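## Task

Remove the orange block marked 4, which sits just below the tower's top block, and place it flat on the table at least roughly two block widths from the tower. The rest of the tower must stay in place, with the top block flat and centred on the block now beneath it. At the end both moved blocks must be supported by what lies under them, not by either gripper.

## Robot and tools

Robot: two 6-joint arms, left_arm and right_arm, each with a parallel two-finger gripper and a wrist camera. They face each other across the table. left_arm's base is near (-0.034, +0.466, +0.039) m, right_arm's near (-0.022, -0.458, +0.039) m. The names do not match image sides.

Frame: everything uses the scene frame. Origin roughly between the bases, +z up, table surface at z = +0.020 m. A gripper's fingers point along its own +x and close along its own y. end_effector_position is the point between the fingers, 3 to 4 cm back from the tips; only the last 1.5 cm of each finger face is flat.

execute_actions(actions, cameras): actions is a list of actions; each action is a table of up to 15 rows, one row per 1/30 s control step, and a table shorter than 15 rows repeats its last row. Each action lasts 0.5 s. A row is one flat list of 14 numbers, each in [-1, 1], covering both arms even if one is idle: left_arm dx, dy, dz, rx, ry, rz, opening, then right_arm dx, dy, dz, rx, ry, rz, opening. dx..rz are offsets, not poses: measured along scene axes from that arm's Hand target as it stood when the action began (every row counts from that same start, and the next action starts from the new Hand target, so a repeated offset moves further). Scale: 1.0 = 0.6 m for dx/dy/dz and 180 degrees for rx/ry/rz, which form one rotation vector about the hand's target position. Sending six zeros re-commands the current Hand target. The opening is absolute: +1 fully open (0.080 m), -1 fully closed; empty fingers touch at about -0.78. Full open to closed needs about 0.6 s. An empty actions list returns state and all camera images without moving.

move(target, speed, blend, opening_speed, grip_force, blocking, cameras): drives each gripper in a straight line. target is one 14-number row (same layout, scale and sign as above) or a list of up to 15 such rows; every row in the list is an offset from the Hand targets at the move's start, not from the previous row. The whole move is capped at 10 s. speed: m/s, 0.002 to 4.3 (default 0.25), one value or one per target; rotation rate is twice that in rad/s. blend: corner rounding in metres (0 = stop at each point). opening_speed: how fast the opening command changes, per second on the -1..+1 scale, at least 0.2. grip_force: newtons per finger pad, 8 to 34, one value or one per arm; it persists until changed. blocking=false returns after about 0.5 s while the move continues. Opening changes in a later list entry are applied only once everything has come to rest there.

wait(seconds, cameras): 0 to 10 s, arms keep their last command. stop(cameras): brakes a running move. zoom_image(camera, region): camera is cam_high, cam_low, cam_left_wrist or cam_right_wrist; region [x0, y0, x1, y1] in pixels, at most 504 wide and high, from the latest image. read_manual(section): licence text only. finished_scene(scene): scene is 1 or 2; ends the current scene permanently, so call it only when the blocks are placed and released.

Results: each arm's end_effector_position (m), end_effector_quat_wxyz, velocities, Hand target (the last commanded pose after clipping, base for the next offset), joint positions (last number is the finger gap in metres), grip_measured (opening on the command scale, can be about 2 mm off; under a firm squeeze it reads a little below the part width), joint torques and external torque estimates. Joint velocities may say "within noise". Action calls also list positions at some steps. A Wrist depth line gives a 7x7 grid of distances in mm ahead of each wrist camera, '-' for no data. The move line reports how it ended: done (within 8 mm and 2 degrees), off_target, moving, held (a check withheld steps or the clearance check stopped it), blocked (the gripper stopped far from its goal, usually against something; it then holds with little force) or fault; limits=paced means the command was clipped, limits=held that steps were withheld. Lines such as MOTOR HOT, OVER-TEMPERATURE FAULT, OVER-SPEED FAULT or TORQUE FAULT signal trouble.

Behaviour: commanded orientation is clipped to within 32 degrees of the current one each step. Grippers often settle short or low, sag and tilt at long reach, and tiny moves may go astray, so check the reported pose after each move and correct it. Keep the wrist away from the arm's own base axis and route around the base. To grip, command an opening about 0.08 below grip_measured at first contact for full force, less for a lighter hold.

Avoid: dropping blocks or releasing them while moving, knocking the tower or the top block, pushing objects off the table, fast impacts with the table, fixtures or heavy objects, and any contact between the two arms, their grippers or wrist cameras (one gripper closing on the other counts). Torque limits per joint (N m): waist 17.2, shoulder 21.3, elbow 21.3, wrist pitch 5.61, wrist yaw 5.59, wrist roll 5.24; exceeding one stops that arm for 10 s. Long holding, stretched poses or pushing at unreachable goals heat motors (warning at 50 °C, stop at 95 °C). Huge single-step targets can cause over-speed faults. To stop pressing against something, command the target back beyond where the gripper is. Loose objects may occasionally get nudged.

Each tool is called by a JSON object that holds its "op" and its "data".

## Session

{"op": "execute_actions", "data": {"actions": []}}

Scene clock: 0.00 s.
left_arm: end_effector_position=(+0.0786, +0.2222, +0.1768) grip_measured=+1.000 end_effector_quat_wxyz=(+0.841, +0.079, +0.533, -0.051) | right_arm: end_effector_position=(-0.2735, -0.2460, +0.1835) grip_measured=+1.000 end_effector_quat_wxyz=(+0.104, -0.057, +0.163, +0.980)
Joint positions: left_arm=[0.193 1.46 1.122 -1.138 -0.432 -1.166 0.08] | right_arm=[0.52 1.383 0.338 0.823 -0.85 0.148 0.08]
Joint velocities: within noise
Joint torques (N m): no reading
External joint torques (N m): no reading
Heat: left arm: hottest wrist pitch 30 °C (+0.0 °C/min); right arm: hottest wrist yaw 27 °C (+0.0 °C/min).
Wrist depth (mm): cam_left_wrist=[266 260 253 247 242 237 232 / 260 254 249 243 239 233 227 / 255 250 245 238 233 229 224 / 249 245 239 234 231 225 221 / 246 241 234 231 226 221 217 / - 82 229 226 222 - - / - - 227 222 219 214 -] | cam_right_wrist=[1215 1255 1319 1342 1398 1390 2276 / 1275 1366 1358 - 1488 1569 - / 1358 1424 1488 1579 1612 1670 2254 / 1569 1517 1590 1682 1720 1786 1707 / - 1579 1707 1786 1682 1517 1398 / - - 1569 1433 1366 101 - / - 78 1262 1228 1132 229 -]
Hand target: left_arm +0.0787, +0.2224, +0.1766; +0.841, +0.079, +0.532, -0.051 | right_arm -0.2739, -0.2454, +0.1861; +0.104, -0.054, +0.159, +0.980
Tool commands: left_gripper/opening=+1.0 right_gripper/opening=+1.0
camera_calibration:
cam_left_wrist: T_world_to_cam=[[-0.211722, -0.974699, -0.071671, 0.252622], [-0.963245, 0.220514, -0.153401, 0.0870967], [0.165324, 0.0365584, -0.985561, 0.231489], [0, 0, 0, 1]] pos_world=[0.0991102, 0.218561, 0.259613]
cam_right_wrist: T_world_to_cam=[[0.166574, 0.939353, -0.299782, 0.346417], [0.375674, -0.341558, -0.861515, 0.211517], [-0.911659, 0.030886, -0.409785, -0.0845399], [0, 0, 0, 1]] pos_world=[-0.214237, -0.250552, 0.251431]

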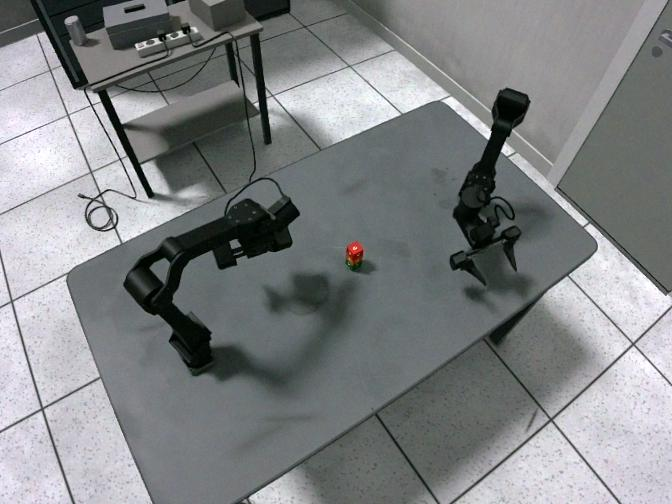

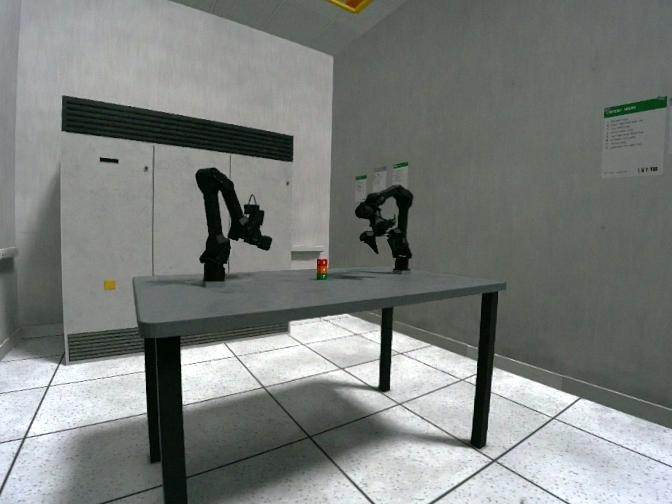

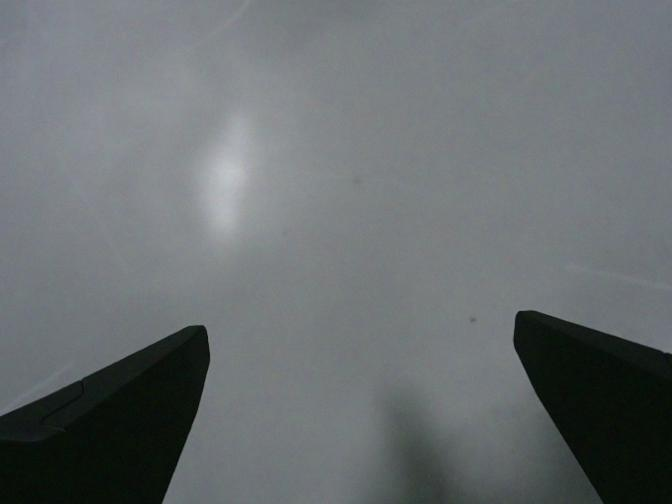

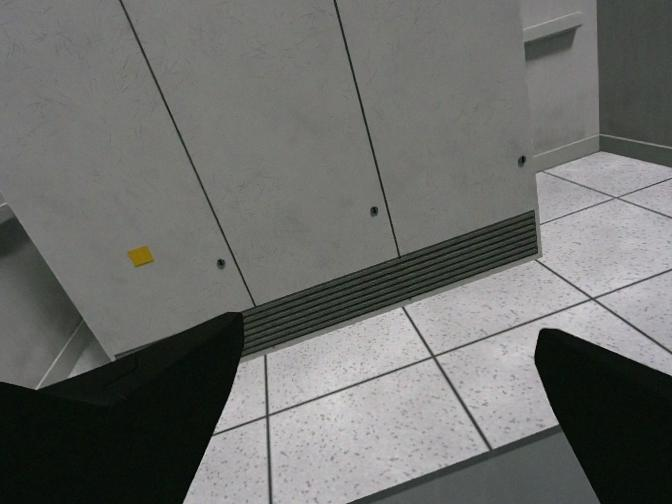

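{"op": "zoom_image", "data": {"camera": "cam_high", "region": [320, 225, 390, 290]}}

{"op": "zoom_image", "data": {"camera": "cam_low", "region": [290, 240, 360, 300]}}

Scaled by 7.200.

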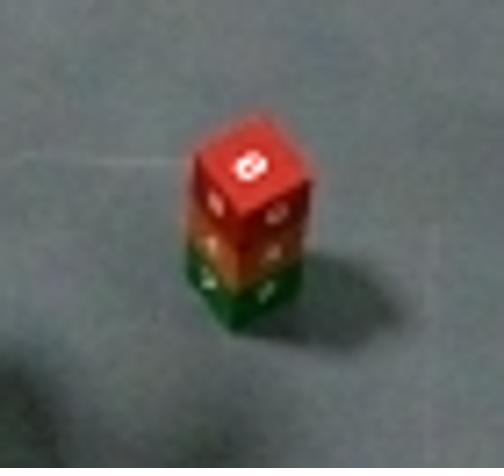

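Scaled by 7.200.

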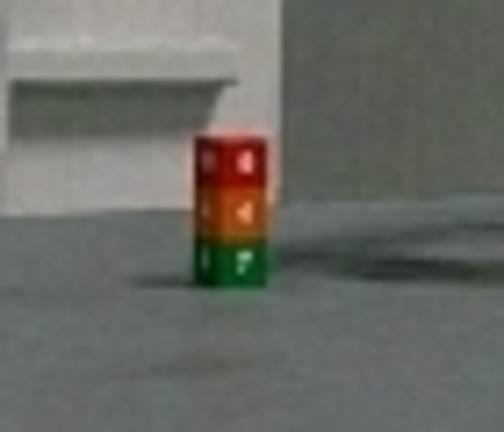

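{"op": "move", "data": {"target": [[0,0,0,0,0,0,1, 0.4388,0.3713,0.0648,-0.2645,-0.2987,-0.3453,1],[0,0,0,0,0,0,1, 0.4388,0.3713,-0.0018,-0.2645,-0.2987,-0.3453,1]], "speed": [0.4, 0.12], "blend": [0.015, 0], "cameras": ["cam_right_wrist"]}}

{"op": "zoom_image", "data": {"camera": "cam_right_wrist", "region": [310, 210, 490, 370]}}

Scene clock: 85.73 s.
left_arm: end_effector_position=(+0.0786, +0.2222, +0.1768) grip_measured=+1.000 end_effector_quat_wxyz=(+0.841, +0.079, +0.533, -0.051) | right_arm: end_effector_position=(-0.0116, -0.0225, +0.1868) grip_measured=+1.000 end_effector_quat_wxyz=(+0.588, -0.407, +0.451, +0.534)
Joint positions: left_arm=[0.193 1.46 1.122 -1.138 -0.432 -1.166 0.08] | right_arm=[-0.018 1.987 1.8 -1.12 0.017 0.078 0.08]
Joint torques (N m): left_arm=[-0.06 -5.62 6.05 0.3 -0.33 -0.03] | right_arm=[0.11 -7.79 6.1 0.75 0.21 0.15]
External joint torques (N m): left_arm=[-0.06 -0.54 0.1 -0.18 -0.02 -0.03] | right_arm=[0.12 0.95 0.31 0.03 0.19 0.15]
Heat: left arm: hottest wrist pitch 30 °C (+0.0 °C/min); right arm: hottest shoulder 29 °C (+1.0 °C/min).
Wrist depth (mm): cam_left_wrist=[265 260 253 248 242 238 232 / 258 252 248 243 238 233 230 / 254 250 244 239 234 229 223 / 248 242 240 233 229 224 219 / 244 240 234 230 226 221 217 / - 82 229 226 222 - - / - - 225 222 218 214 -] | cam_right_wrist=[239 237 235 234 232 230 229 / 241 239 238 237 234 233 231 / 243 243 240 238 237 235 234 / 245 242 243 240 239 239 236 / 249 246 245 156 240 239 238 / - - 247 247 244 242 - / - 78 251 249 247 246 -]
Hand target: left_arm +0.0787, +0.2224, +0.1766; +0.841, +0.079, +0.532, -0.051 | right_arm -0.0108, -0.0227, +0.1849; +0.589, -0.407, +0.453, +0.531
Off the commanded pose: left_arm 0.000 m, 0 deg | right_arm 0.002 m, 0 deg.
move: done
camera_calibration:
cam_right_wrist: T_world_to_cam=[[0.996175, -0.0683902, -0.0543858, 0.0348977], [-0.0660076, -0.996828, 0.0444616, 0.00321394], [-0.057254, -0.0407017, -0.99753, 0.266763], [0, 0, 0, 1]] pos_world=[-0.0192788, 0.0164481, 0.267859]
Images, in order (width x height): cam_right_wrist 672x504.

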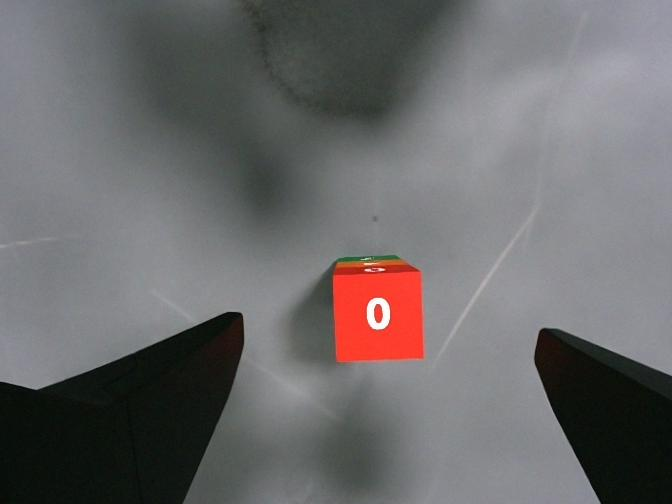

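Scaled by 2.800.

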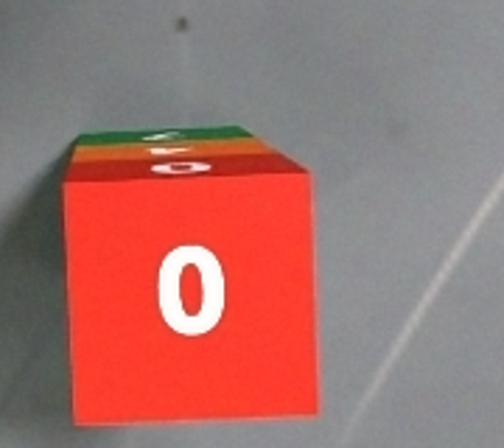

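{"op": "move", "data": {"target": [[0,0,0,0,0,0,1, -0.0003,-0.0068,-0.02,0,0,0.0194,1],[0,0,0,0,0,0,1, -0.0003,-0.0068,-0.144,0,0,0.0194,1]], "speed": [0.1, 0.12], "blend": [0.005, 0], "cameras": ["cam_right_wrist", "cam_low"]}}

{"op": "zoom_image", "data": {"camera": "cam_low", "region": [285, 235, 355, 295]}}

{"op": "zoom_image", "data": {"camera": "cam_right_wrist", "region": [230, 240, 550, 500]}}

Scene clock: 146.93 s.
left_arm: end_effector_position=(+0.0786, +0.2222, +0.1768) grip_measured=+1.000 end_effector_quat_wxyz=(+0.841, +0.079, +0.533, -0.051) | right_arm: end_effector_position=(-0.0113, -0.0263, +0.1015) grip_measured=+1.000 end_effector_quat_wxyz=(+0.576, -0.420, +0.438, +0.548)
Joint positions: left_arm=[0.193 1.46 1.122 -1.138 -0.432 -1.166 0.08] | right_arm=[-0.021 2.008 1.487 -0.783 0.011 0.023 0.08]
Joint torques (N m): left_arm=[-0.08 -5.61 6.05 0.3 -0.33 -0.03] | right_arm=[-0.2 -7.36 6.03 0.77 -0.19 -0.17]
External joint torques (N m): left_arm=[-0.1 -0.53 0.12 -0.17 -0.01 -0.03] | right_arm=[-0.18 1.33 0.38 0.03 -0.21 -0.17]
Heat: left arm: hottest wrist pitch 30 °C (+0.0 °C/min); right arm: hottest shoulder 35 °C (+6.0 °C/min).
Wrist depth (mm): cam_left_wrist=[266 260 254 247 242 237 232 / 260 254 249 242 238 233 228 / 256 249 244 239 233 230 224 / 249 244 239 235 229 224 220 / 244 240 235 230 226 222 217 / - 82 229 225 221 - - / - - 226 222 218 214 -] | cam_right_wrist=[153 152 151 150 149 149 147 / 154 153 153 152 151 150 149 / 156 155 154 154 152 152 151 / 157 156 156 155 153 153 152 / 159 157 157 - - 154 154 / - - 158 - - 101 - / - 78 161 - - 158 -]
Hand target: left_arm +0.0787, +0.2224, +0.1766; +0.841, +0.079, +0.532, -0.051 | right_arm -0.0109, -0.0267, +0.0986; +0.573, -0.421, +0.440, +0.549
Off the commanded pose: left_arm 0.000 m, 0 deg | right_arm 0.003 m, 0 deg.
move: done
camera_calibration:
cam_right_wrist: T_world_to_cam=[[0.998806, -0.0168326, -0.0458708, 0.0302166], [-0.0149096, -0.999009, 0.0419466, 0.0039572], [-0.0465314, -0.0412126, -0.998066, 0.181694], [0, 0, 0, 1]] pos_world=[-0.021667, 0.01195, 0.182563]
Images, in order (width x height): cam_low 672x504, cam_right_wrist 672x504.

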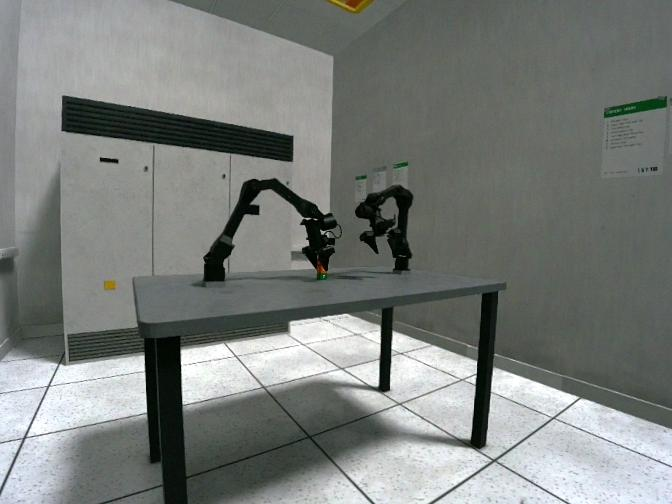

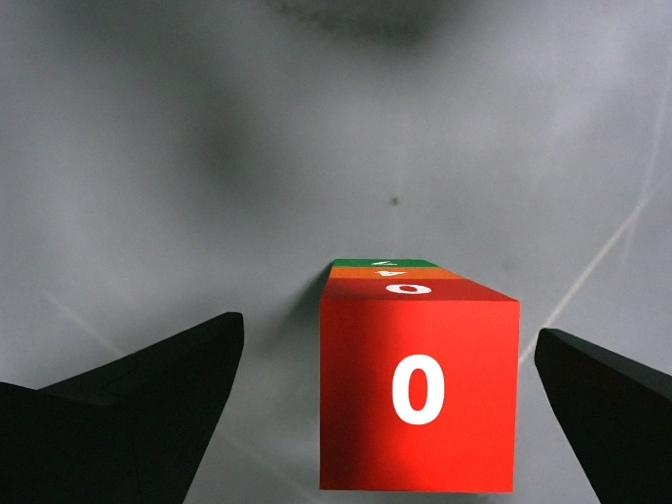

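Scaled by 7.200.

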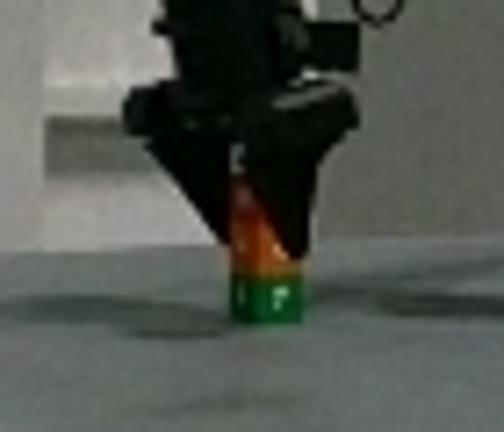

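Scaled by 1.575.

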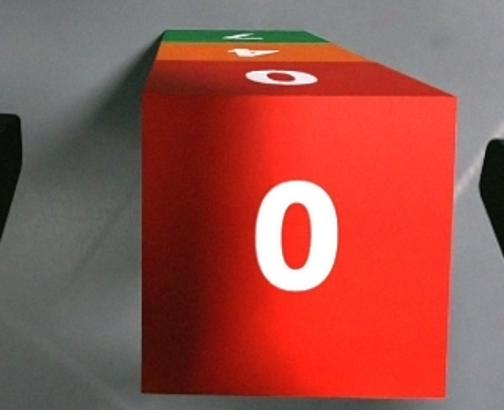

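{"op": "move", "data": {"target": [[0,0,0,0,0,0,1, 0.0007,0,0.02,0,0,0,1],[0,0,0,0,0,0,1, 0.0007,0,-0.0058,0,0,0,1],[0,0,0,0,0,0,1, 0.0007,0,-0.0058,0,0,0,-0.2]], "speed": 0.1, "blend": [0.003, 0, 0], "opening_speed": 0.8, "grip_force": 20, "cameras": ["cam_right_wrist"]}}

Scene clock: 259.23 s.
left_arm: end_effector_position=(+0.0786, +0.2222, +0.1768) grip_measured=+1.000 end_effector_quat_wxyz=(+0.841, +0.079, +0.533, -0.051) | right_arm: end_effector_position=(-0.0108, -0.0256, +0.1000) grip_measured=-0.067 end_effector_quat_wxyz=(+0.577, -0.418, +0.436, +0.549)
Joint positions: left_arm=[0.193 1.46 1.122 -1.138 -0.432 -1.166 0.08] | right_arm=[-0.022 2.008 1.48 -0.77 0.01 0.022 0.032]
Joint torques (N m): left_arm=[-0.06 -5.64 6.05 0.31 -0.34 -0.03] | right_arm=[-0.21 -7.12 5.8 0.76 -0.19 -0.17]
External joint torques (N m): left_arm=[-0.05 -0.57 0.08 -0.19 -0.02 -0.03] | right_arm=[-0.21 1.51 0.19 0.01 -0.19 -0.17]
Heat: left arm: hottest shoulder 30 °C (+1.0 °C/min); right arm: hottest shoulder 43 °C (+2.0 °C/min).
Wrist depth (mm): cam_left_wrist=[266 259 253 247 242 237 231 / 260 255 248 241 239 233 229 / 254 250 242 238 234 229 225 / 249 244 240 234 229 224 221 / 246 239 234 229 226 220 216 / - 82 231 226 223 - - / - - 226 223 218 215 -] | cam_right_wrist=[151 151 150 149 148 148 147 / 153 152 152 151 150 149 148 / 154 154 153 152 151 151 150 / 156 155 154 153 153 152 151 / 157 157 155 - - 153 152 / - 158 - - - - 154 / - - - - - - -]
Hand target: left_arm +0.0787, +0.2224, +0.1766; +0.841, +0.079, +0.532, -0.051 | right_arm -0.0104, -0.0267, +0.0951; +0.573, -0.421, +0.440, +0.549
Off the commanded pose: left_arm 0.000 m, 0 deg | right_arm 0.005 m, 1 deg.
grip_force (N): 20, 20
move: done
camera_calibration:
cam_right_wrist: T_world_to_cam=[[0.998806, -0.0165705, -0.0459671, 0.0297816], [-0.0149095, -0.999232, 0.0362457, 0.00534404], [-0.0465324, -0.0355171, -0.998285, 0.180506], [0, 0, 0, 1]] pos_world=[-0.021267, 0.0122445, 0.181372]
Images, in order (width x height): cam_right_wrist 672x504.

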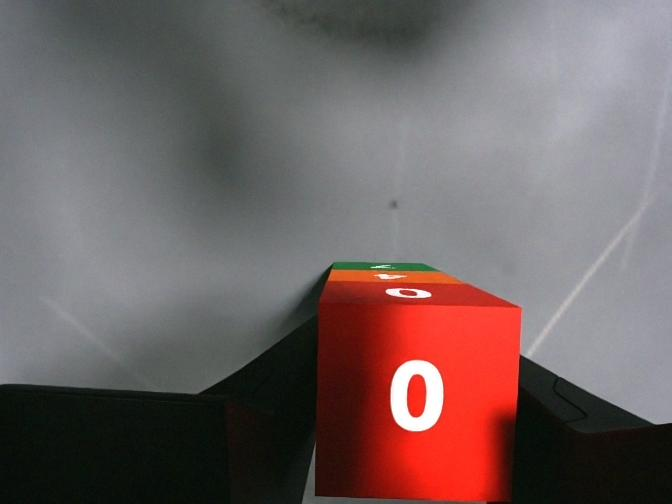

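{"op": "move", "data": {"target": [[0,0,0,0,0,0,1, 0,0,0.0633,0,0,0,-0.2],[0,0,0,0,0,0,1, 0,-0.2083,0.0633,0,0,0,-0.2],[0,0,0,0,0,0,1, 0,-0.2083,-0.0513,0,0,0,-0.2],[0,0,0,0,0,0,1, 0,-0.2083,-0.0513,0,0,0,0.4],[0,0,0,0,0,0,1, 0,-0.2083,0.0403,0,0,0,0.4]], "speed": [0.12, 0.2, 0.08, 0.1, 0.12], "blend": [0.015, 0.02, 0, 0, 0], "opening_speed": 0.8, "cameras": ["cam_right_wrist", "cam_low"]}}

{"op": "zoom_image", "data": {"camera": "cam_low", "region": [260, 235, 350, 300]}}

Scene clock: 315.93 s.
left_arm: end_effector_position=(+0.0786, +0.2222, +0.1768) grip_measured=+1.000 end_effector_quat_wxyz=(+0.841, +0.079, +0.533, -0.051) | right_arm: end_effector_position=(-0.0106, -0.1554, +0.1126) grip_measured=+0.397 end_effector_quat_wxyz=(+0.570, -0.428, +0.445, +0.542)
Joint positions: left_arm=[0.193 1.46 1.122 -1.138 -0.432 -1.166 0.08] | right_arm=[-0.034 1.542 0.971 -0.76 0.007 0.01 0.053]
Joint torques (N m): left_arm=[-0.07 -5.61 6.04 0.3 -0.33 -0.03] | right_arm=[-0.22 -5.95 7.71 0.46 -0.19 -0.16]
External joint torques (N m): left_arm=[-0.09 -0.48 0.1 -0.16 -0.02 -0.03] | right_arm=[-0.2 -0.63 2.16 -0.24 -0.2 -0.17]
Heat: left arm: hottest shoulder 30 °C (+0.0 °C/min); right arm: hottest shoulder 41 °C (-2.0 °C/min).
Wrist depth (mm): cam_left_wrist=[265 261 254 247 242 237 233 / 259 254 249 245 239 232 228 / 255 248 242 238 234 229 224 / 250 244 240 234 228 225 220 / 245 240 234 230 226 221 217 / - 82 230 227 221 - - / - - 226 223 217 216 -] | cam_right_wrist=[165 165 164 163 162 161 160 / 167 167 166 165 164 163 162 / 169 169 168 167 166 166 164 / 173 172 170 169 168 167 166 / 175 173 172 113 113 170 168 / - - - 174 174 94 - / - - 177 177 175 - -]
Hand target: left_arm +0.0787, +0.2224, +0.1766; +0.841, +0.079, +0.532, -0.051 | right_arm -0.0104, -0.1518, +0.1192; +0.573, -0.421, +0.440, +0.549
Off the commanded pose: left_arm 0.000 m, 0 deg | right_arm 0.008 m, 1 deg.
grip_force (N): 20, 20
move: done
camera_calibration:
cam_right_wrist: T_world_to_cam=[[0.998774, -0.0177344, -0.0462211, 0.0277062], [-0.0145111, -0.9975, 0.069161, -0.128262], [-0.0473321, -0.0684055, -0.996534, 0.183104], [0, 0, 0, 1]] pos_world=[-0.0208668, -0.114924, 0.19262]
Images, in order (width x height): cam_low 672x504, cam_right_wrist 672x504.

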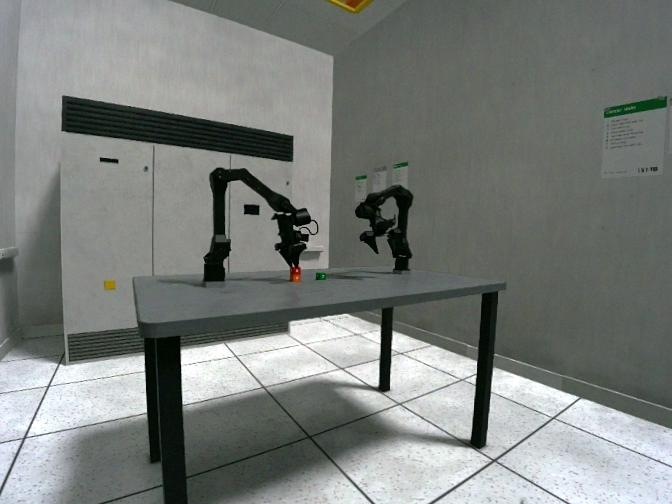

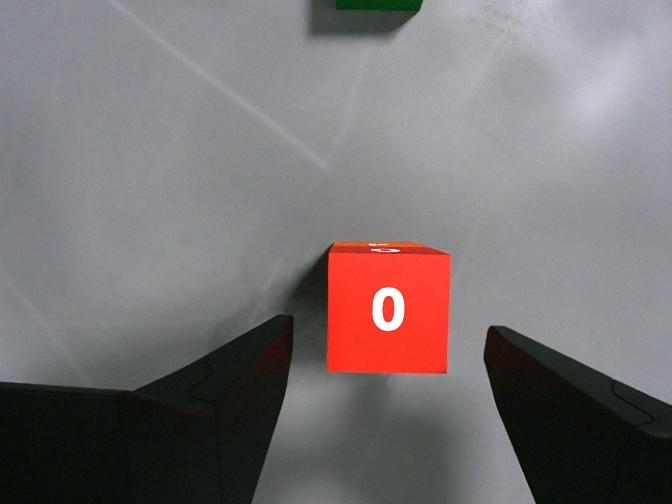

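Scaled by 5.600.

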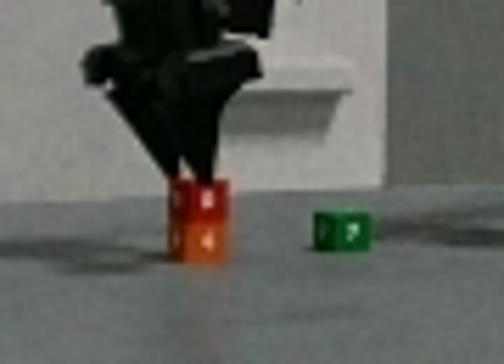

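{"op": "move", "data": {"target": [[0,0,0,0,0,0,1, 0,0,-0.0428,0,0,0,0.4],[0,0,0,0,0,0,1, 0,0,-0.0428,0,0,0,-0.2]], "speed": 0.12, "opening_speed": 0.8, "cameras": ["cam_right_wrist"]}}

{"op": "zoom_image", "data": {"camera": "cam_right_wrist", "region": [300, 240, 500, 440]}}

Scene clock: 343.87 s.
left_arm: end_effector_position=(+0.0786, +0.2222, +0.1768) grip_measured=+1.000 end_effector_quat_wxyz=(+0.841, +0.079, +0.533, -0.051) | right_arm: end_effector_position=(-0.0104, -0.1506, +0.0964) grip_measured=-0.068 end_effector_quat_wxyz=(+0.577, -0.419, +0.437, +0.548)
Joint positions: left_arm=[0.193 1.46 1.122 -1.138 -0.432 -1.166 0.08] | right_arm=[-0.034 1.562 0.915 -0.654 0.007 0.01 0.032]
Joint torques (N m): left_arm=[-0.06 -5.62 6.04 0.3 -0.33 -0.03] | right_arm=[-0.22 -4.36 5.67 0.75 -0.19 -0.16]
External joint torques (N m): left_arm=[-0.08 -0.54 0.08 -0.18 -0.01 -0.03] | right_arm=[-0.2 0.97 0.24 0.01 -0.2 -0.16]
Heat: left arm: hottest elbow 31 °C (+1.0 °C/min); right arm: hottest shoulder 41 °C (+0.0 °C/min).
Wrist depth (mm): cam_left_wrist=[266 260 254 247 241 238 233 / 260 254 247 243 239 233 229 / 253 249 243 239 233 229 224 / 250 245 239 234 229 225 220 / 245 240 234 229 225 220 215 / - 82 229 225 222 - - / - - 226 222 217 213 -] | cam_right_wrist=[153 152 151 150 149 149 148 / 154 153 152 151 150 150 149 / 155 155 154 153 151 151 150 / 157 156 155 154 153 152 151 / 158 157 156 97 96 153 153 / - 158 - 98 97 - 154 / - - - 158 158 - -]
Hand target: left_arm +0.0787, +0.2224, +0.1766; +0.841, +0.079, +0.532, -0.051 | right_arm -0.0103, -0.1517, +0.0936; +0.573, -0.421, +0.440, +0.549
Off the commanded pose: left_arm 0.000 m, 0 deg | right_arm 0.003 m, 1 deg.
grip_force (N): 20, 20
move: done
camera_calibration:
cam_right_wrist: T_world_to_cam=[[0.998825, -0.0163059, -0.0456305, 0.0270107], [-0.0145093, -0.999117, 0.0394303, -0.119756], [-0.0462332, -0.0387219, -0.99818, 0.171925], [0, 0, 0, 1]] pos_world=[-0.0207679, -0.112552, 0.177567]
Images, in order (width x height): cam_right_wrist 672x504.

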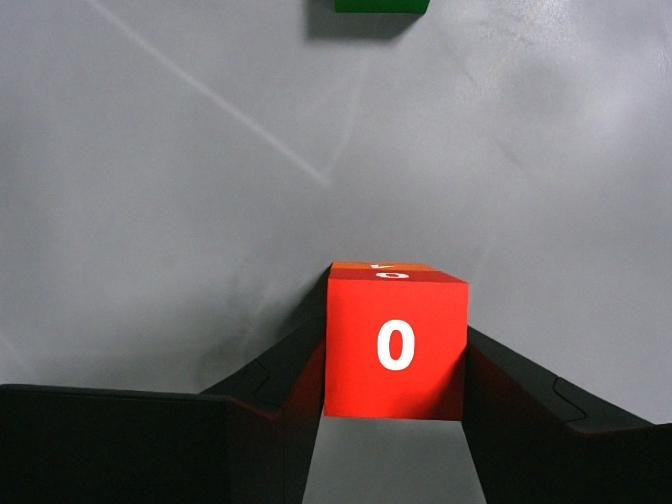

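Scaled by 2.520.

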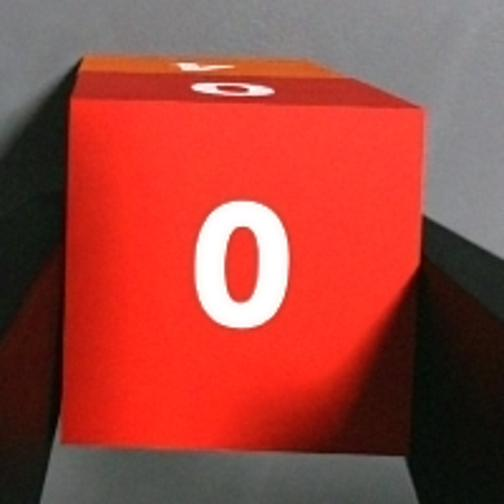

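{"op": "move", "data": {"target": [[0,0,0,0,0,0,1, 0,0,0.0867,0,0,0,-0.2],[0,0,0,0,0,0,1, 0,0.2092,0.094,0,0,0,-0.2],[0,0,0,0,0,0,1, 0,0.2092,0.0075,0,0,0,-0.2],[0,0,0,0,0,0,1, 0,0.2092,0.0075,0,0,0,0.5],[0,0,0,0,0,0,1, 0,0.2092,0.1573,0,0,0,0.5],[0,0,0,0,0,0,1, 0,0.0592,0.1573,0,0,0,0.5]], "speed": [0.12, 0.2, 0.1, 0.1, 0.15, 0.25], "blend": [0.015, 0.015, 0, 0, 0.02, 0], "opening_speed": 0.8, "cameras": ["cam_right_wrist", "cam_low"]}}

{"op": "zoom_image", "data": {"camera": "cam_low", "region": [270, 240, 350, 300]}}

{"op": "zoom_image", "data": {"camera": "cam_right_wrist", "region": [300, 30, 480, 190]}}

Scene clock: 382.40 s.
left_arm: end_effector_position=(+0.0786, +0.2222, +0.1768) grip_measured=+1.000 end_effector_quat_wxyz=(+0.841, +0.079, +0.533, -0.051) | right_arm: end_effector_position=(-0.0107, -0.1150, +0.1845) grip_measured=+0.497 end_effector_quat_wxyz=(+0.571, -0.425, +0.442, +0.545)
Joint positions: left_arm=[0.193 1.46 1.122 -1.138 -0.432 -1.166 0.08] | right_arm=[-0.03 1.636 1.356 -1.042 0.007 0.012 0.057]
Joint torques (N m): left_arm=[-0.07 -5.63 6.05 0.3 -0.33 -0.03] | right_arm=[-0.22 -7.22 6 0.75 -0.14 -0.1]
External joint torques (N m): left_arm=[-0.07 -0.56 0.11 -0.18 -0.02 -0.03] | right_arm=[-0.2 -0.95 0.27 0.07 -0.15 -0.1]
Heat: left arm: hottest elbow 31 °C (+1.0 °C/min); right arm: hottest shoulder 38 °C (-3.0 °C/min).
Wrist depth (mm): cam_left_wrist=[264 260 252 249 243 236 232 / 260 253 248 243 236 232 227 / 254 249 244 239 233 229 224 / 249 244 239 234 229 225 220 / 244 239 234 228 225 220 216 / - 82 229 225 222 - - / - - 226 222 218 214 -] | cam_right_wrist=[235 235 233 232 231 231 228 / 239 238 237 234 233 233 231 / 242 241 240 238 236 236 235 / 245 243 243 242 240 239 237 / 248 246 245 243 242 241 240 / - - 247 247 246 93 - / - - 253 251 248 - -]
Hand target: left_arm +0.0787, +0.2224, +0.1766; +0.841, +0.079, +0.532, -0.051 | right_arm -0.0104, -0.1162, +0.1880; +0.573, -0.421, +0.440, +0.549
Off the commanded pose: left_arm 0.000 m, 0 deg | right_arm 0.004 m, 1 deg.
grip_force (N): 20, 20
move: done
camera_calibration:
cam_right_wrist: T_world_to_cam=[[0.998791, -0.0153269, -0.0467059, 0.0322651], [-0.0125108, -0.99812, 0.0600021, -0.0912516], [-0.0475377, -0.0593453, -0.997105, 0.258701], [0, 0, 0, 1]] pos_world=[-0.0210696, -0.0752328, 0.264935]
Images, in order (width x height): cam_low 672x504, cam_right_wrist 672x504.

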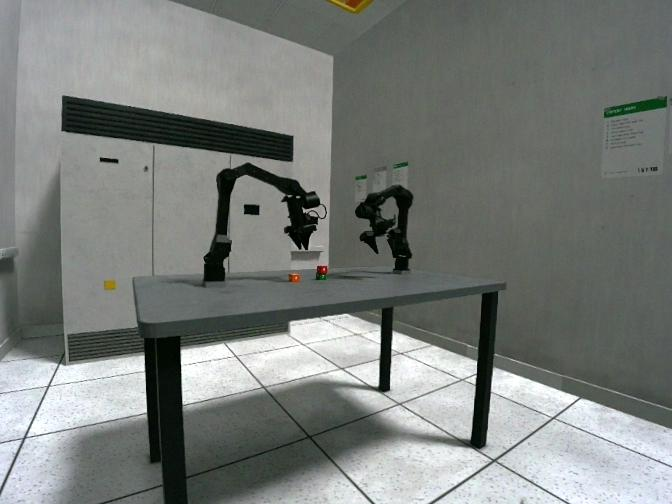

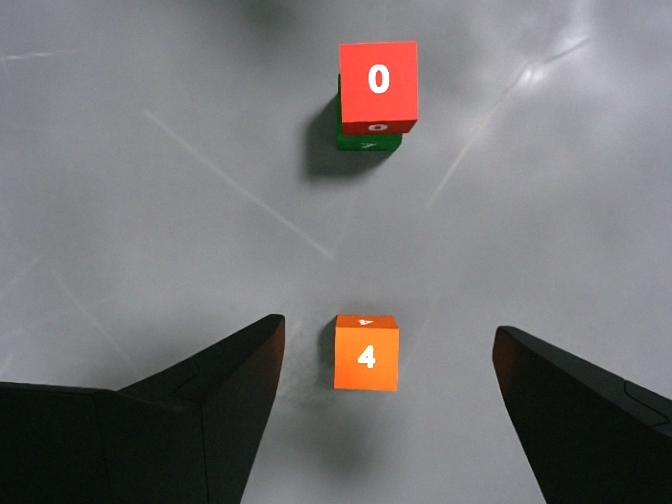

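Scaled by 6.300.

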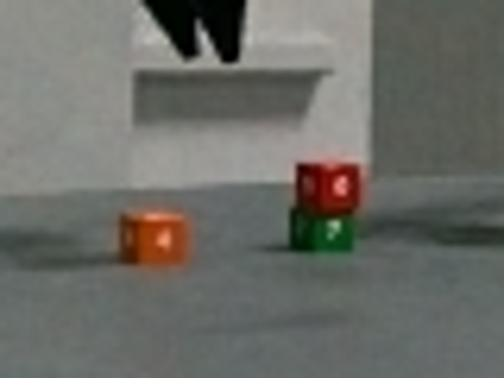

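Scaled by 2.800.

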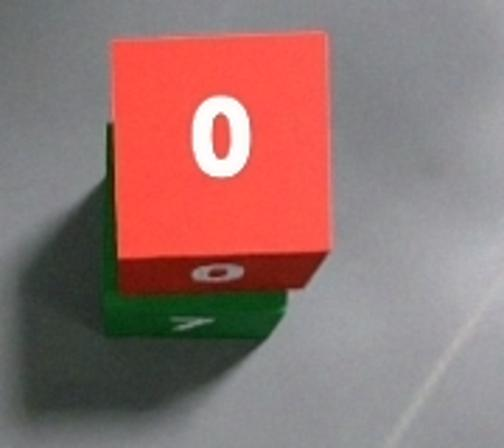

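{"op": "move", "data": {"target": [[0,0,0,0,0,0,1, -0.0032,0.15,-0.0633,0,0,0,0.8],[0,0,0,0,0,0,1, -0.0032,0.15,-0.1483,0,0,0,0.8]], "speed": [0.25, 0.12], "blend": [0.015, 0], "cameras": ["cam_right_wrist"]}}

{"op": "zoom_image", "data": {"camera": "cam_right_wrist", "region": [240, 240, 560, 440]}}

Scene clock: 507.63 s.
left_arm: end_effector_position=(+0.0786, +0.2222, +0.1768) grip_measured=+1.000 end_effector_quat_wxyz=(+0.841, +0.079, +0.533, -0.051) | right_arm: end_effector_position=(-0.0110, -0.0259, +0.1016) grip_measured=+0.797 end_effector_quat_wxyz=(+0.574, -0.421, +0.437, +0.549)
Joint positions: left_arm=[0.193 1.46 1.122 -1.138 -0.432 -1.166 0.08] | right_arm=[-0.023 2.01 1.491 -0.786 0.007 0.017 0.071]
Joint torques (N m): left_arm=[-0.07 -5.63 6.04 0.31 -0.34 -0.03] | right_arm=[0.44 -7.49 6 0.74 -0.03 0.15]
External joint torques (N m): left_arm=[-0.06 -0.58 0.15 -0.16 -0.03 -0.03] | right_arm=[0.47 1.19 0.38 0.01 -0.04 0.15]
Heat: left arm: hottest shoulder 31 °C (+0.0 °C/min); right arm: hottest shoulder 48 °C (+2.0 °C/min).
Wrist depth (mm): cam_left_wrist=[265 260 254 248 241 236 232 / 260 254 249 244 238 233 227 / 254 250 243 238 233 229 223 / 250 245 240 234 229 225 220 / 245 240 235 229 225 222 216 / - 82 230 226 220 - - / - - 226 222 219 214 -] | cam_right_wrist=[153 152 151 150 149 148 147 / 154 154 152 152 151 150 149 / 155 154 155 153 152 152 150 / 157 156 156 155 153 153 152 / 159 158 156 98 97 154 154 / - - 158 99 98 156 - / - - 160 160 158 158 -]
Hand target: left_arm +0.0787, +0.2224, +0.1766; +0.841, +0.079, +0.532, -0.051 | right_arm -0.0123, -0.0261, +0.0990; +0.573, -0.421, +0.440, +0.549
Off the commanded pose: left_arm 0.000 m, 0 deg | right_arm 0.003 m, 0 deg.
grip_force (N): 20, 20
move: done
camera_calibration:
cam_right_wrist: T_world_to_cam=[[0.998795, -0.0120468, -0.0475757, 0.0301862], [-0.0100146, -0.999037, 0.0427265, 0.00432045], [-0.0480446, -0.0421985, -0.997953, 0.181782], [0, 0, 0, 1]] pos_world=[-0.0213729, 0.0123509, 0.182662]
Images, in order (width x height): cam_right_wrist 672x504.

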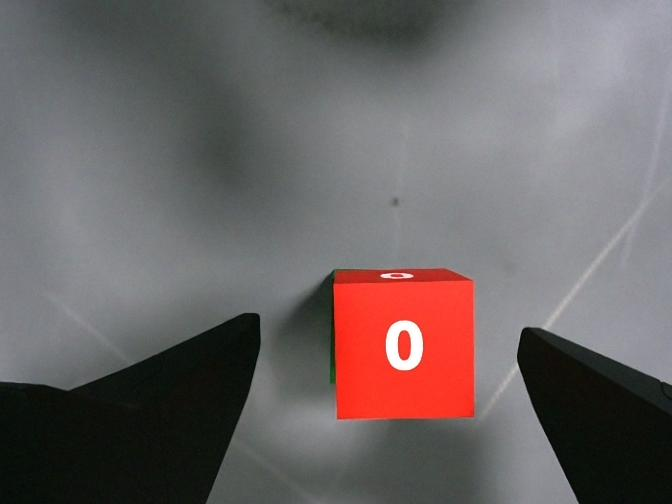

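Scaled by 1.575.

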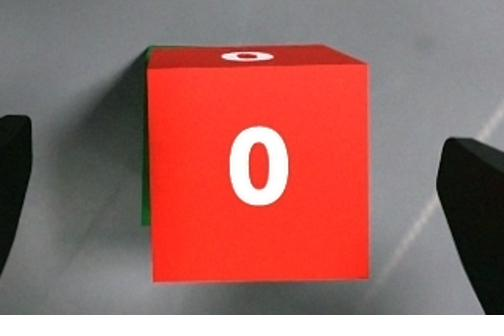

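{"op": "move", "data": {"target": [[0,0,0,0,0,0,1, 0,0,0,0,0,0,-0.2],[0,0,0,0,0,0,1, 0,0.0067,0.0583,0,0,0,-0.2]], "speed": 0.12, "opening_speed": 0.8, "cameras": ["cam_right_wrist"]}}

{"op": "zoom_image", "data": {"camera": "cam_right_wrist", "region": [300, 220, 500, 320]}}

Scene clock: 608.03 s.
left_arm: end_effector_position=(+0.0786, +0.2222, +0.1768) grip_measured=+1.000 end_effector_quat_wxyz=(+0.841, +0.079, +0.533, -0.051) | right_arm: end_effector_position=(-0.0110, -0.0256, +0.1258) grip_measured=-0.069 end_effector_quat_wxyz=(+0.568, -0.428, +0.445, +0.544)
Joint positions: left_arm=[0.193 1.46 1.122 -1.138 -0.432 -1.166 0.08] | right_arm=[-0.023 2.01 1.595 -0.917 0.007 0.017 0.032]
Joint torques (N m): left_arm=[-0.06 -5.63 6.06 0.3 -0.33 -0.03] | right_arm=[0.33 -8.99 8.11 0.47 -0.03 0.15]
External joint torques (N m): left_arm=[-0.06 -0.59 0.13 -0.18 -0.02 -0.03] | right_arm=[0.34 -0.25 2.46 -0.2 -0.04 0.15]
Heat: left arm: hottest shoulder 32 °C (+1.0 °C/min); right arm: hottest shoulder 44 °C (+1.0 °C/min).
Wrist depth (mm): cam_left_wrist=[266 260 253 247 242 237 233 / 259 256 248 244 238 232 228 / 255 250 244 239 234 228 224 / 249 245 240 235 228 224 220 / 244 240 235 229 226 221 218 / - 82 230 226 222 - - / - - 226 222 218 214 -] | cam_right_wrist=[173 173 172 171 169 169 167 / 177 175 175 173 172 171 170 / 178 178 176 175 174 173 172 / 182 181 179 178 177 176 175 / 184 183 182 98 97 178 179 / - 185 - 99 98 - 179 / - - - 187 186 - -]
Hand target: left_arm +0.0787, +0.2224, +0.1766; +0.841, +0.079, +0.532, -0.051 | right_arm -0.0123, -0.0221, +0.1340; +0.573, -0.421, +0.440, +0.549
Off the commanded pose: left_arm 0.000 m, 0 deg | right_arm 0.009 m, 1 deg.
grip_force (N): 20, 20
move: off_target (right_arm)
camera_calibration:
cam_right_wrist: T_world_to_cam=[[0.998753, -0.0136714, -0.0480126, 0.031329], [-0.0103155, -0.997531, 0.0694615, 0.000223603], [-0.0488437, -0.0688796, -0.996429, 0.205064], [0, 0, 0, 1]] pos_world=[-0.0212716, 0.0147761, 0.20582]
Images, in order (width x height): cam_right_wrist 672x504.

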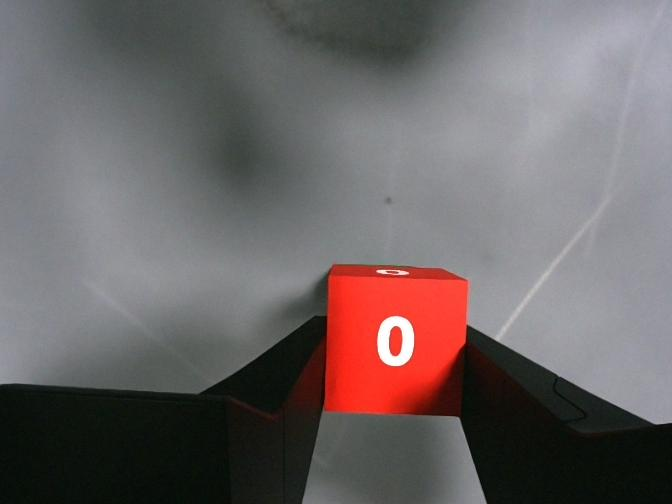

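Scaled by 2.520.

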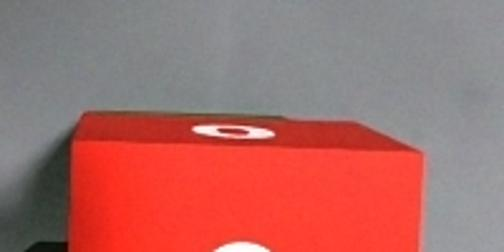

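{"op": "move", "data": {"target": [[0,0,0,0,0,0,1, 0,-0.017,-0.0167,0,0,0,-0.2],[0,0,0,0,0,0,1, 0,-0.017,-0.0575,0,0,0,-0.2],[0,0,0,0,0,0,1, 0,-0.017,-0.0575,0,0,0,0.5],[0,0,0,0,0,0,1, 0,-0.017,0.09,0,0,0,0.5],[0,0,0,0,0,0,1, 0,-0.1503,0.09,0,0,0,0.5]], "speed": [0.1, 0.08, 0.1, 0.15, 0.25], "blend": [0.004, 0, 0, 0.015, 0], "opening_speed": 0.8, "cameras": ["cam_right_wrist", "cam_low"]}}

{"op": "zoom_image", "data": {"camera": "cam_right_wrist", "region": [300, 30, 480, 190]}}

{"op": "zoom_image", "data": {"camera": "cam_low", "region": [270, 240, 350, 300]}}

Scene clock: 674.50 s.
left_arm: end_effector_position=(+0.0786, +0.2222, +0.1768) grip_measured=+1.000 end_effector_quat_wxyz=(+0.841, +0.079, +0.533, -0.051) | right_arm: end_effector_position=(-0.0130, -0.1111, +0.1843) grip_measured=+0.497 end_effector_quat_wxyz=(+0.570, -0.426, +0.442, +0.546)
Joint positions: left_arm=[0.193 1.46 1.122 -1.138 -0.432 -1.166 0.08] | right_arm=[-0.023 1.651 1.372 -1.043 0.007 0.017 0.057]
Joint torques (N m): left_arm=[-0.06 -5.61 6.05 0.3 -0.33 -0.03] | right_arm=[-0.23 -7.34 5.99 0.75 -0.08 -0.05]
External joint torques (N m): left_arm=[-0.11 -0.53 0.16 -0.15 -0.01 -0.03] | right_arm=[-0.2 -0.94 0.17 0.03 -0.09 -0.05]
Heat: left arm: hottest shoulder 32 °C (+0.0 °C/min); right arm: hottest shoulder 49 °C (+5.0 °C/min).
Wrist depth (mm): cam_left_wrist=[266 260 254 247 242 237 232 / 258 255 249 242 238 234 228 / 254 248 243 237 233 229 223 / 249 245 239 234 229 224 220 / 244 240 234 230 226 221 216 / - 82 231 226 222 - - / - - 227 222 218 214 -] | cam_right_wrist=[235 235 234 231 231 229 229 / 239 237 236 234 233 232 231 / 242 242 239 237 237 235 234 / 245 244 242 241 240 238 237 / 249 248 244 244 241 240 240 / - - 247 247 246 93 - / - - 251 251 248 - -]
Hand target: left_arm +0.0787, +0.2224, +0.1766; +0.841, +0.079, +0.532, -0.051 | right_arm -0.0123, -0.1123, +0.1880; +0.573, -0.421, +0.440, +0.549
Off the commanded pose: left_arm 0.000 m, 0 deg | right_arm 0.004 m, 1 deg.
grip_force (N): 20, 20
move: done
camera_calibration:
cam_right_wrist: T_world_to_cam=[[0.998763, -0.0132153, -0.0479349, 0.0350902], [-0.0103153, -0.99813, 0.0602486, -0.0873901], [-0.0486415, -0.0596796, -0.997032, 0.258555], [0, 0, 0, 1]] pos_world=[-0.0233718, -0.0713325, 0.264734]
Images, in order (width x height): cam_low 672x504, cam_right_wrist 672x504.

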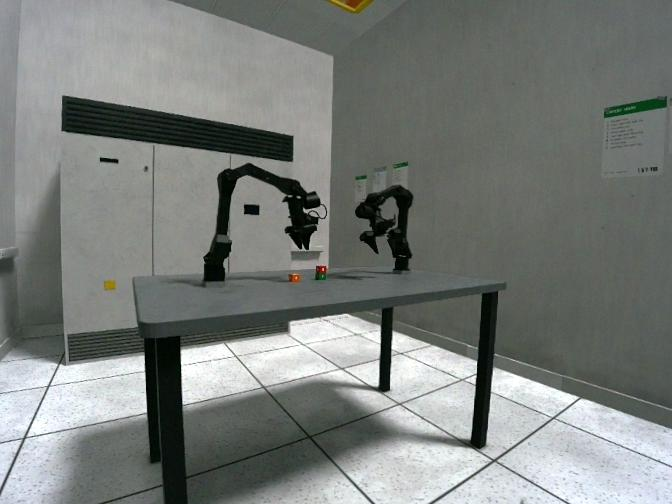

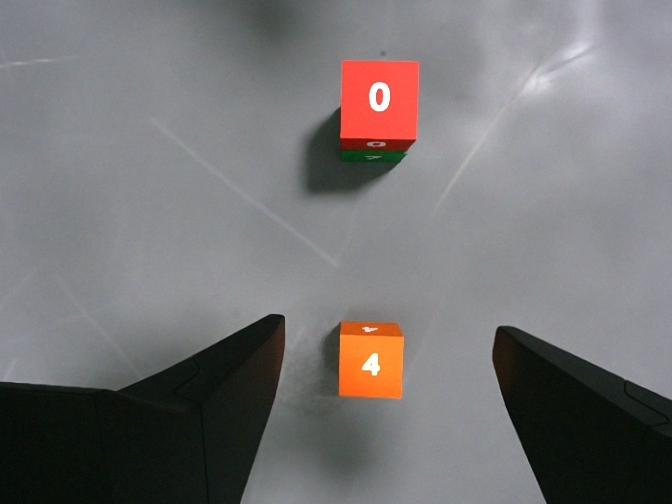

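Scaled by 2.800.

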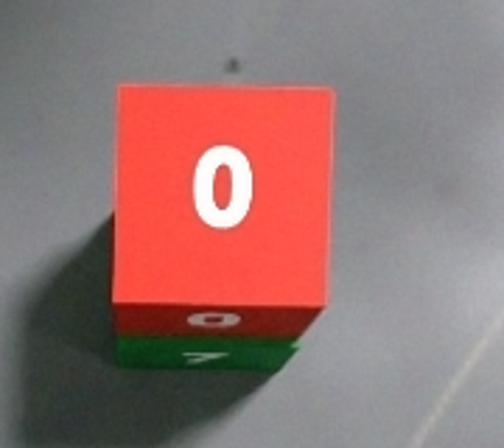

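Scaled by 6.300.

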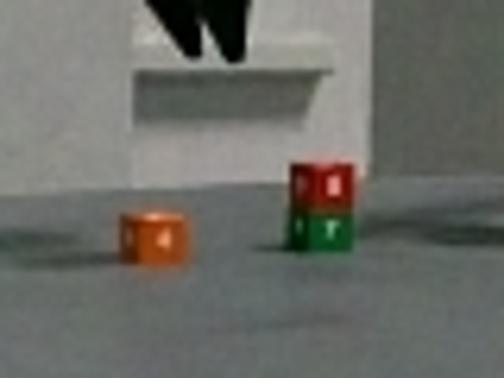

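{"op": "execute_actions", "data": {"actions": [], "cameras": ["all"]}}

Scene clock: 694.90 s.
left_arm: end_effector_position=(+0.0786, +0.2222, +0.1768) grip_measured=+1.000 end_effector_quat_wxyz=(+0.841, +0.079, +0.533, -0.051) | right_arm: end_effector_position=(-0.0130, -0.1111, +0.1843) grip_measured=+0.497 end_effector_quat_wxyz=(+0.570, -0.426, +0.442, +0.546)
Joint positions: left_arm=[0.193 1.46 1.122 -1.138 -0.432 -1.166 0.08] | right_arm=[-0.023 1.651 1.372 -1.043 0.007 0.017 0.057]
Joint velocities: within noise
Joint torques (N m): left_arm=[-0.06 -5.63 6.05 0.3 -0.33 -0.03] | right_arm=[-0.23 -7.35 5.99 0.75 -0.08 -0.05]
External joint torques (N m): left_arm=[-0.08 -0.55 0.12 -0.17 -0.02 -0.02] | right_arm=[-0.2 -0.95 0.19 0.04 -0.1 -0.05]
Heat: left arm: hottest shoulder 32 °C (+0.0 °C/min); right arm: hottest shoulder 48 °C (+2.0 °C/min).
Wrist depth (mm): cam_left_wrist=[267 260 253 247 241 237 232 / 261 254 248 242 238 232 228 / 254 248 244 238 234 228 223 / 249 244 240 234 230 225 220 / 244 239 234 229 225 221 216 / - 82 230 226 220 - - / - - 226 221 218 214 -] | cam_right_wrist=[236 235 234 232 231 229 227 / 238 237 236 234 233 232 230 / 242 240 239 237 236 234 234 / 246 243 242 240 239 238 236 / 249 247 244 244 243 241 240 / - - 246 248 247 93 - / - - 250 250 249 - -]
Hand target: left_arm +0.0787, +0.2224, +0.1766; +0.841, +0.079, +0.532, -0.051 | right_arm -0.0123, -0.1123, +0.1880; +0.573, -0.421, +0.440, +0.549
Tool commands: left_gripper/opening=+1.0 right_gripper/opening=+0.5
Off the commanded pose: left_arm 0.000 m, 0 deg | right_arm 0.004 m, 1 deg.
grip_force (N): 20, 20
camera_calibration:
cam_left_wrist: T_world_to_cam=[[-0.211722, -0.974699, -0.071671, 0.252622], [-0.963245, 0.220514, -0.153401, 0.0870967], [0.165324, 0.0365584, -0.985561, 0.231489], [0, 0, 0, 1]] pos_world=[0.0991102, 0.218561, 0.259613]
cam_right_wrist: T_world_to_cam=[[0.998763, -0.0132153, -0.0479349, 0.0350902], [-0.0103153, -0.99813, 0.0602486, -0.0873901], [-0.0486415, -0.0596796, -0.997032, 0.258555], [0, 0, 0, 1]] pos_world=[-0.0233718, -0.0713325, 0.264734]

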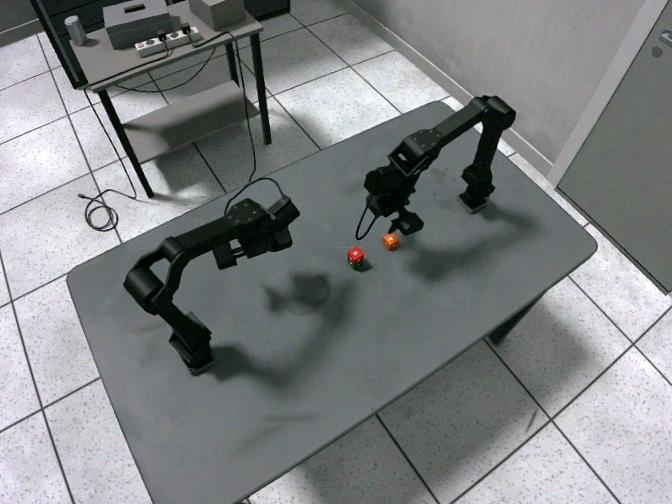

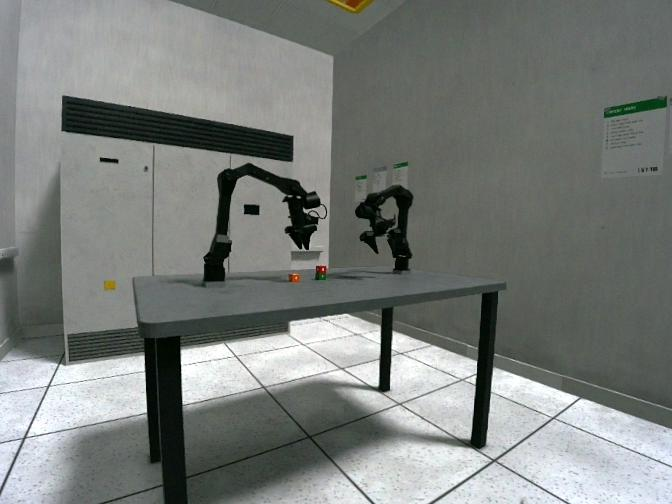

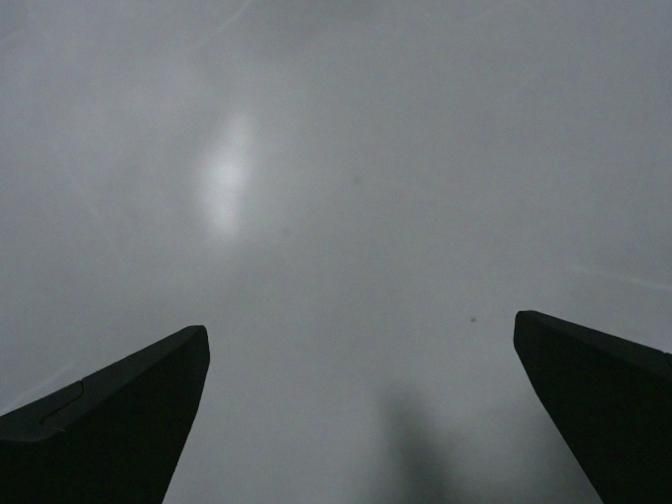

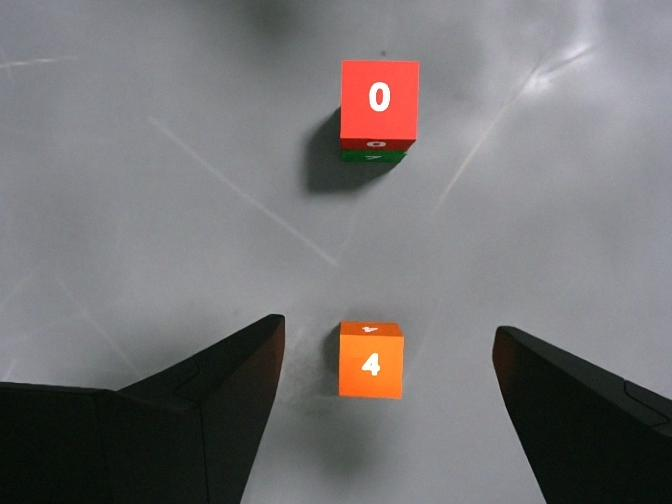

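{"op": "finished_scene", "data": {"scene": 2}}

The scene is finished: the task was done.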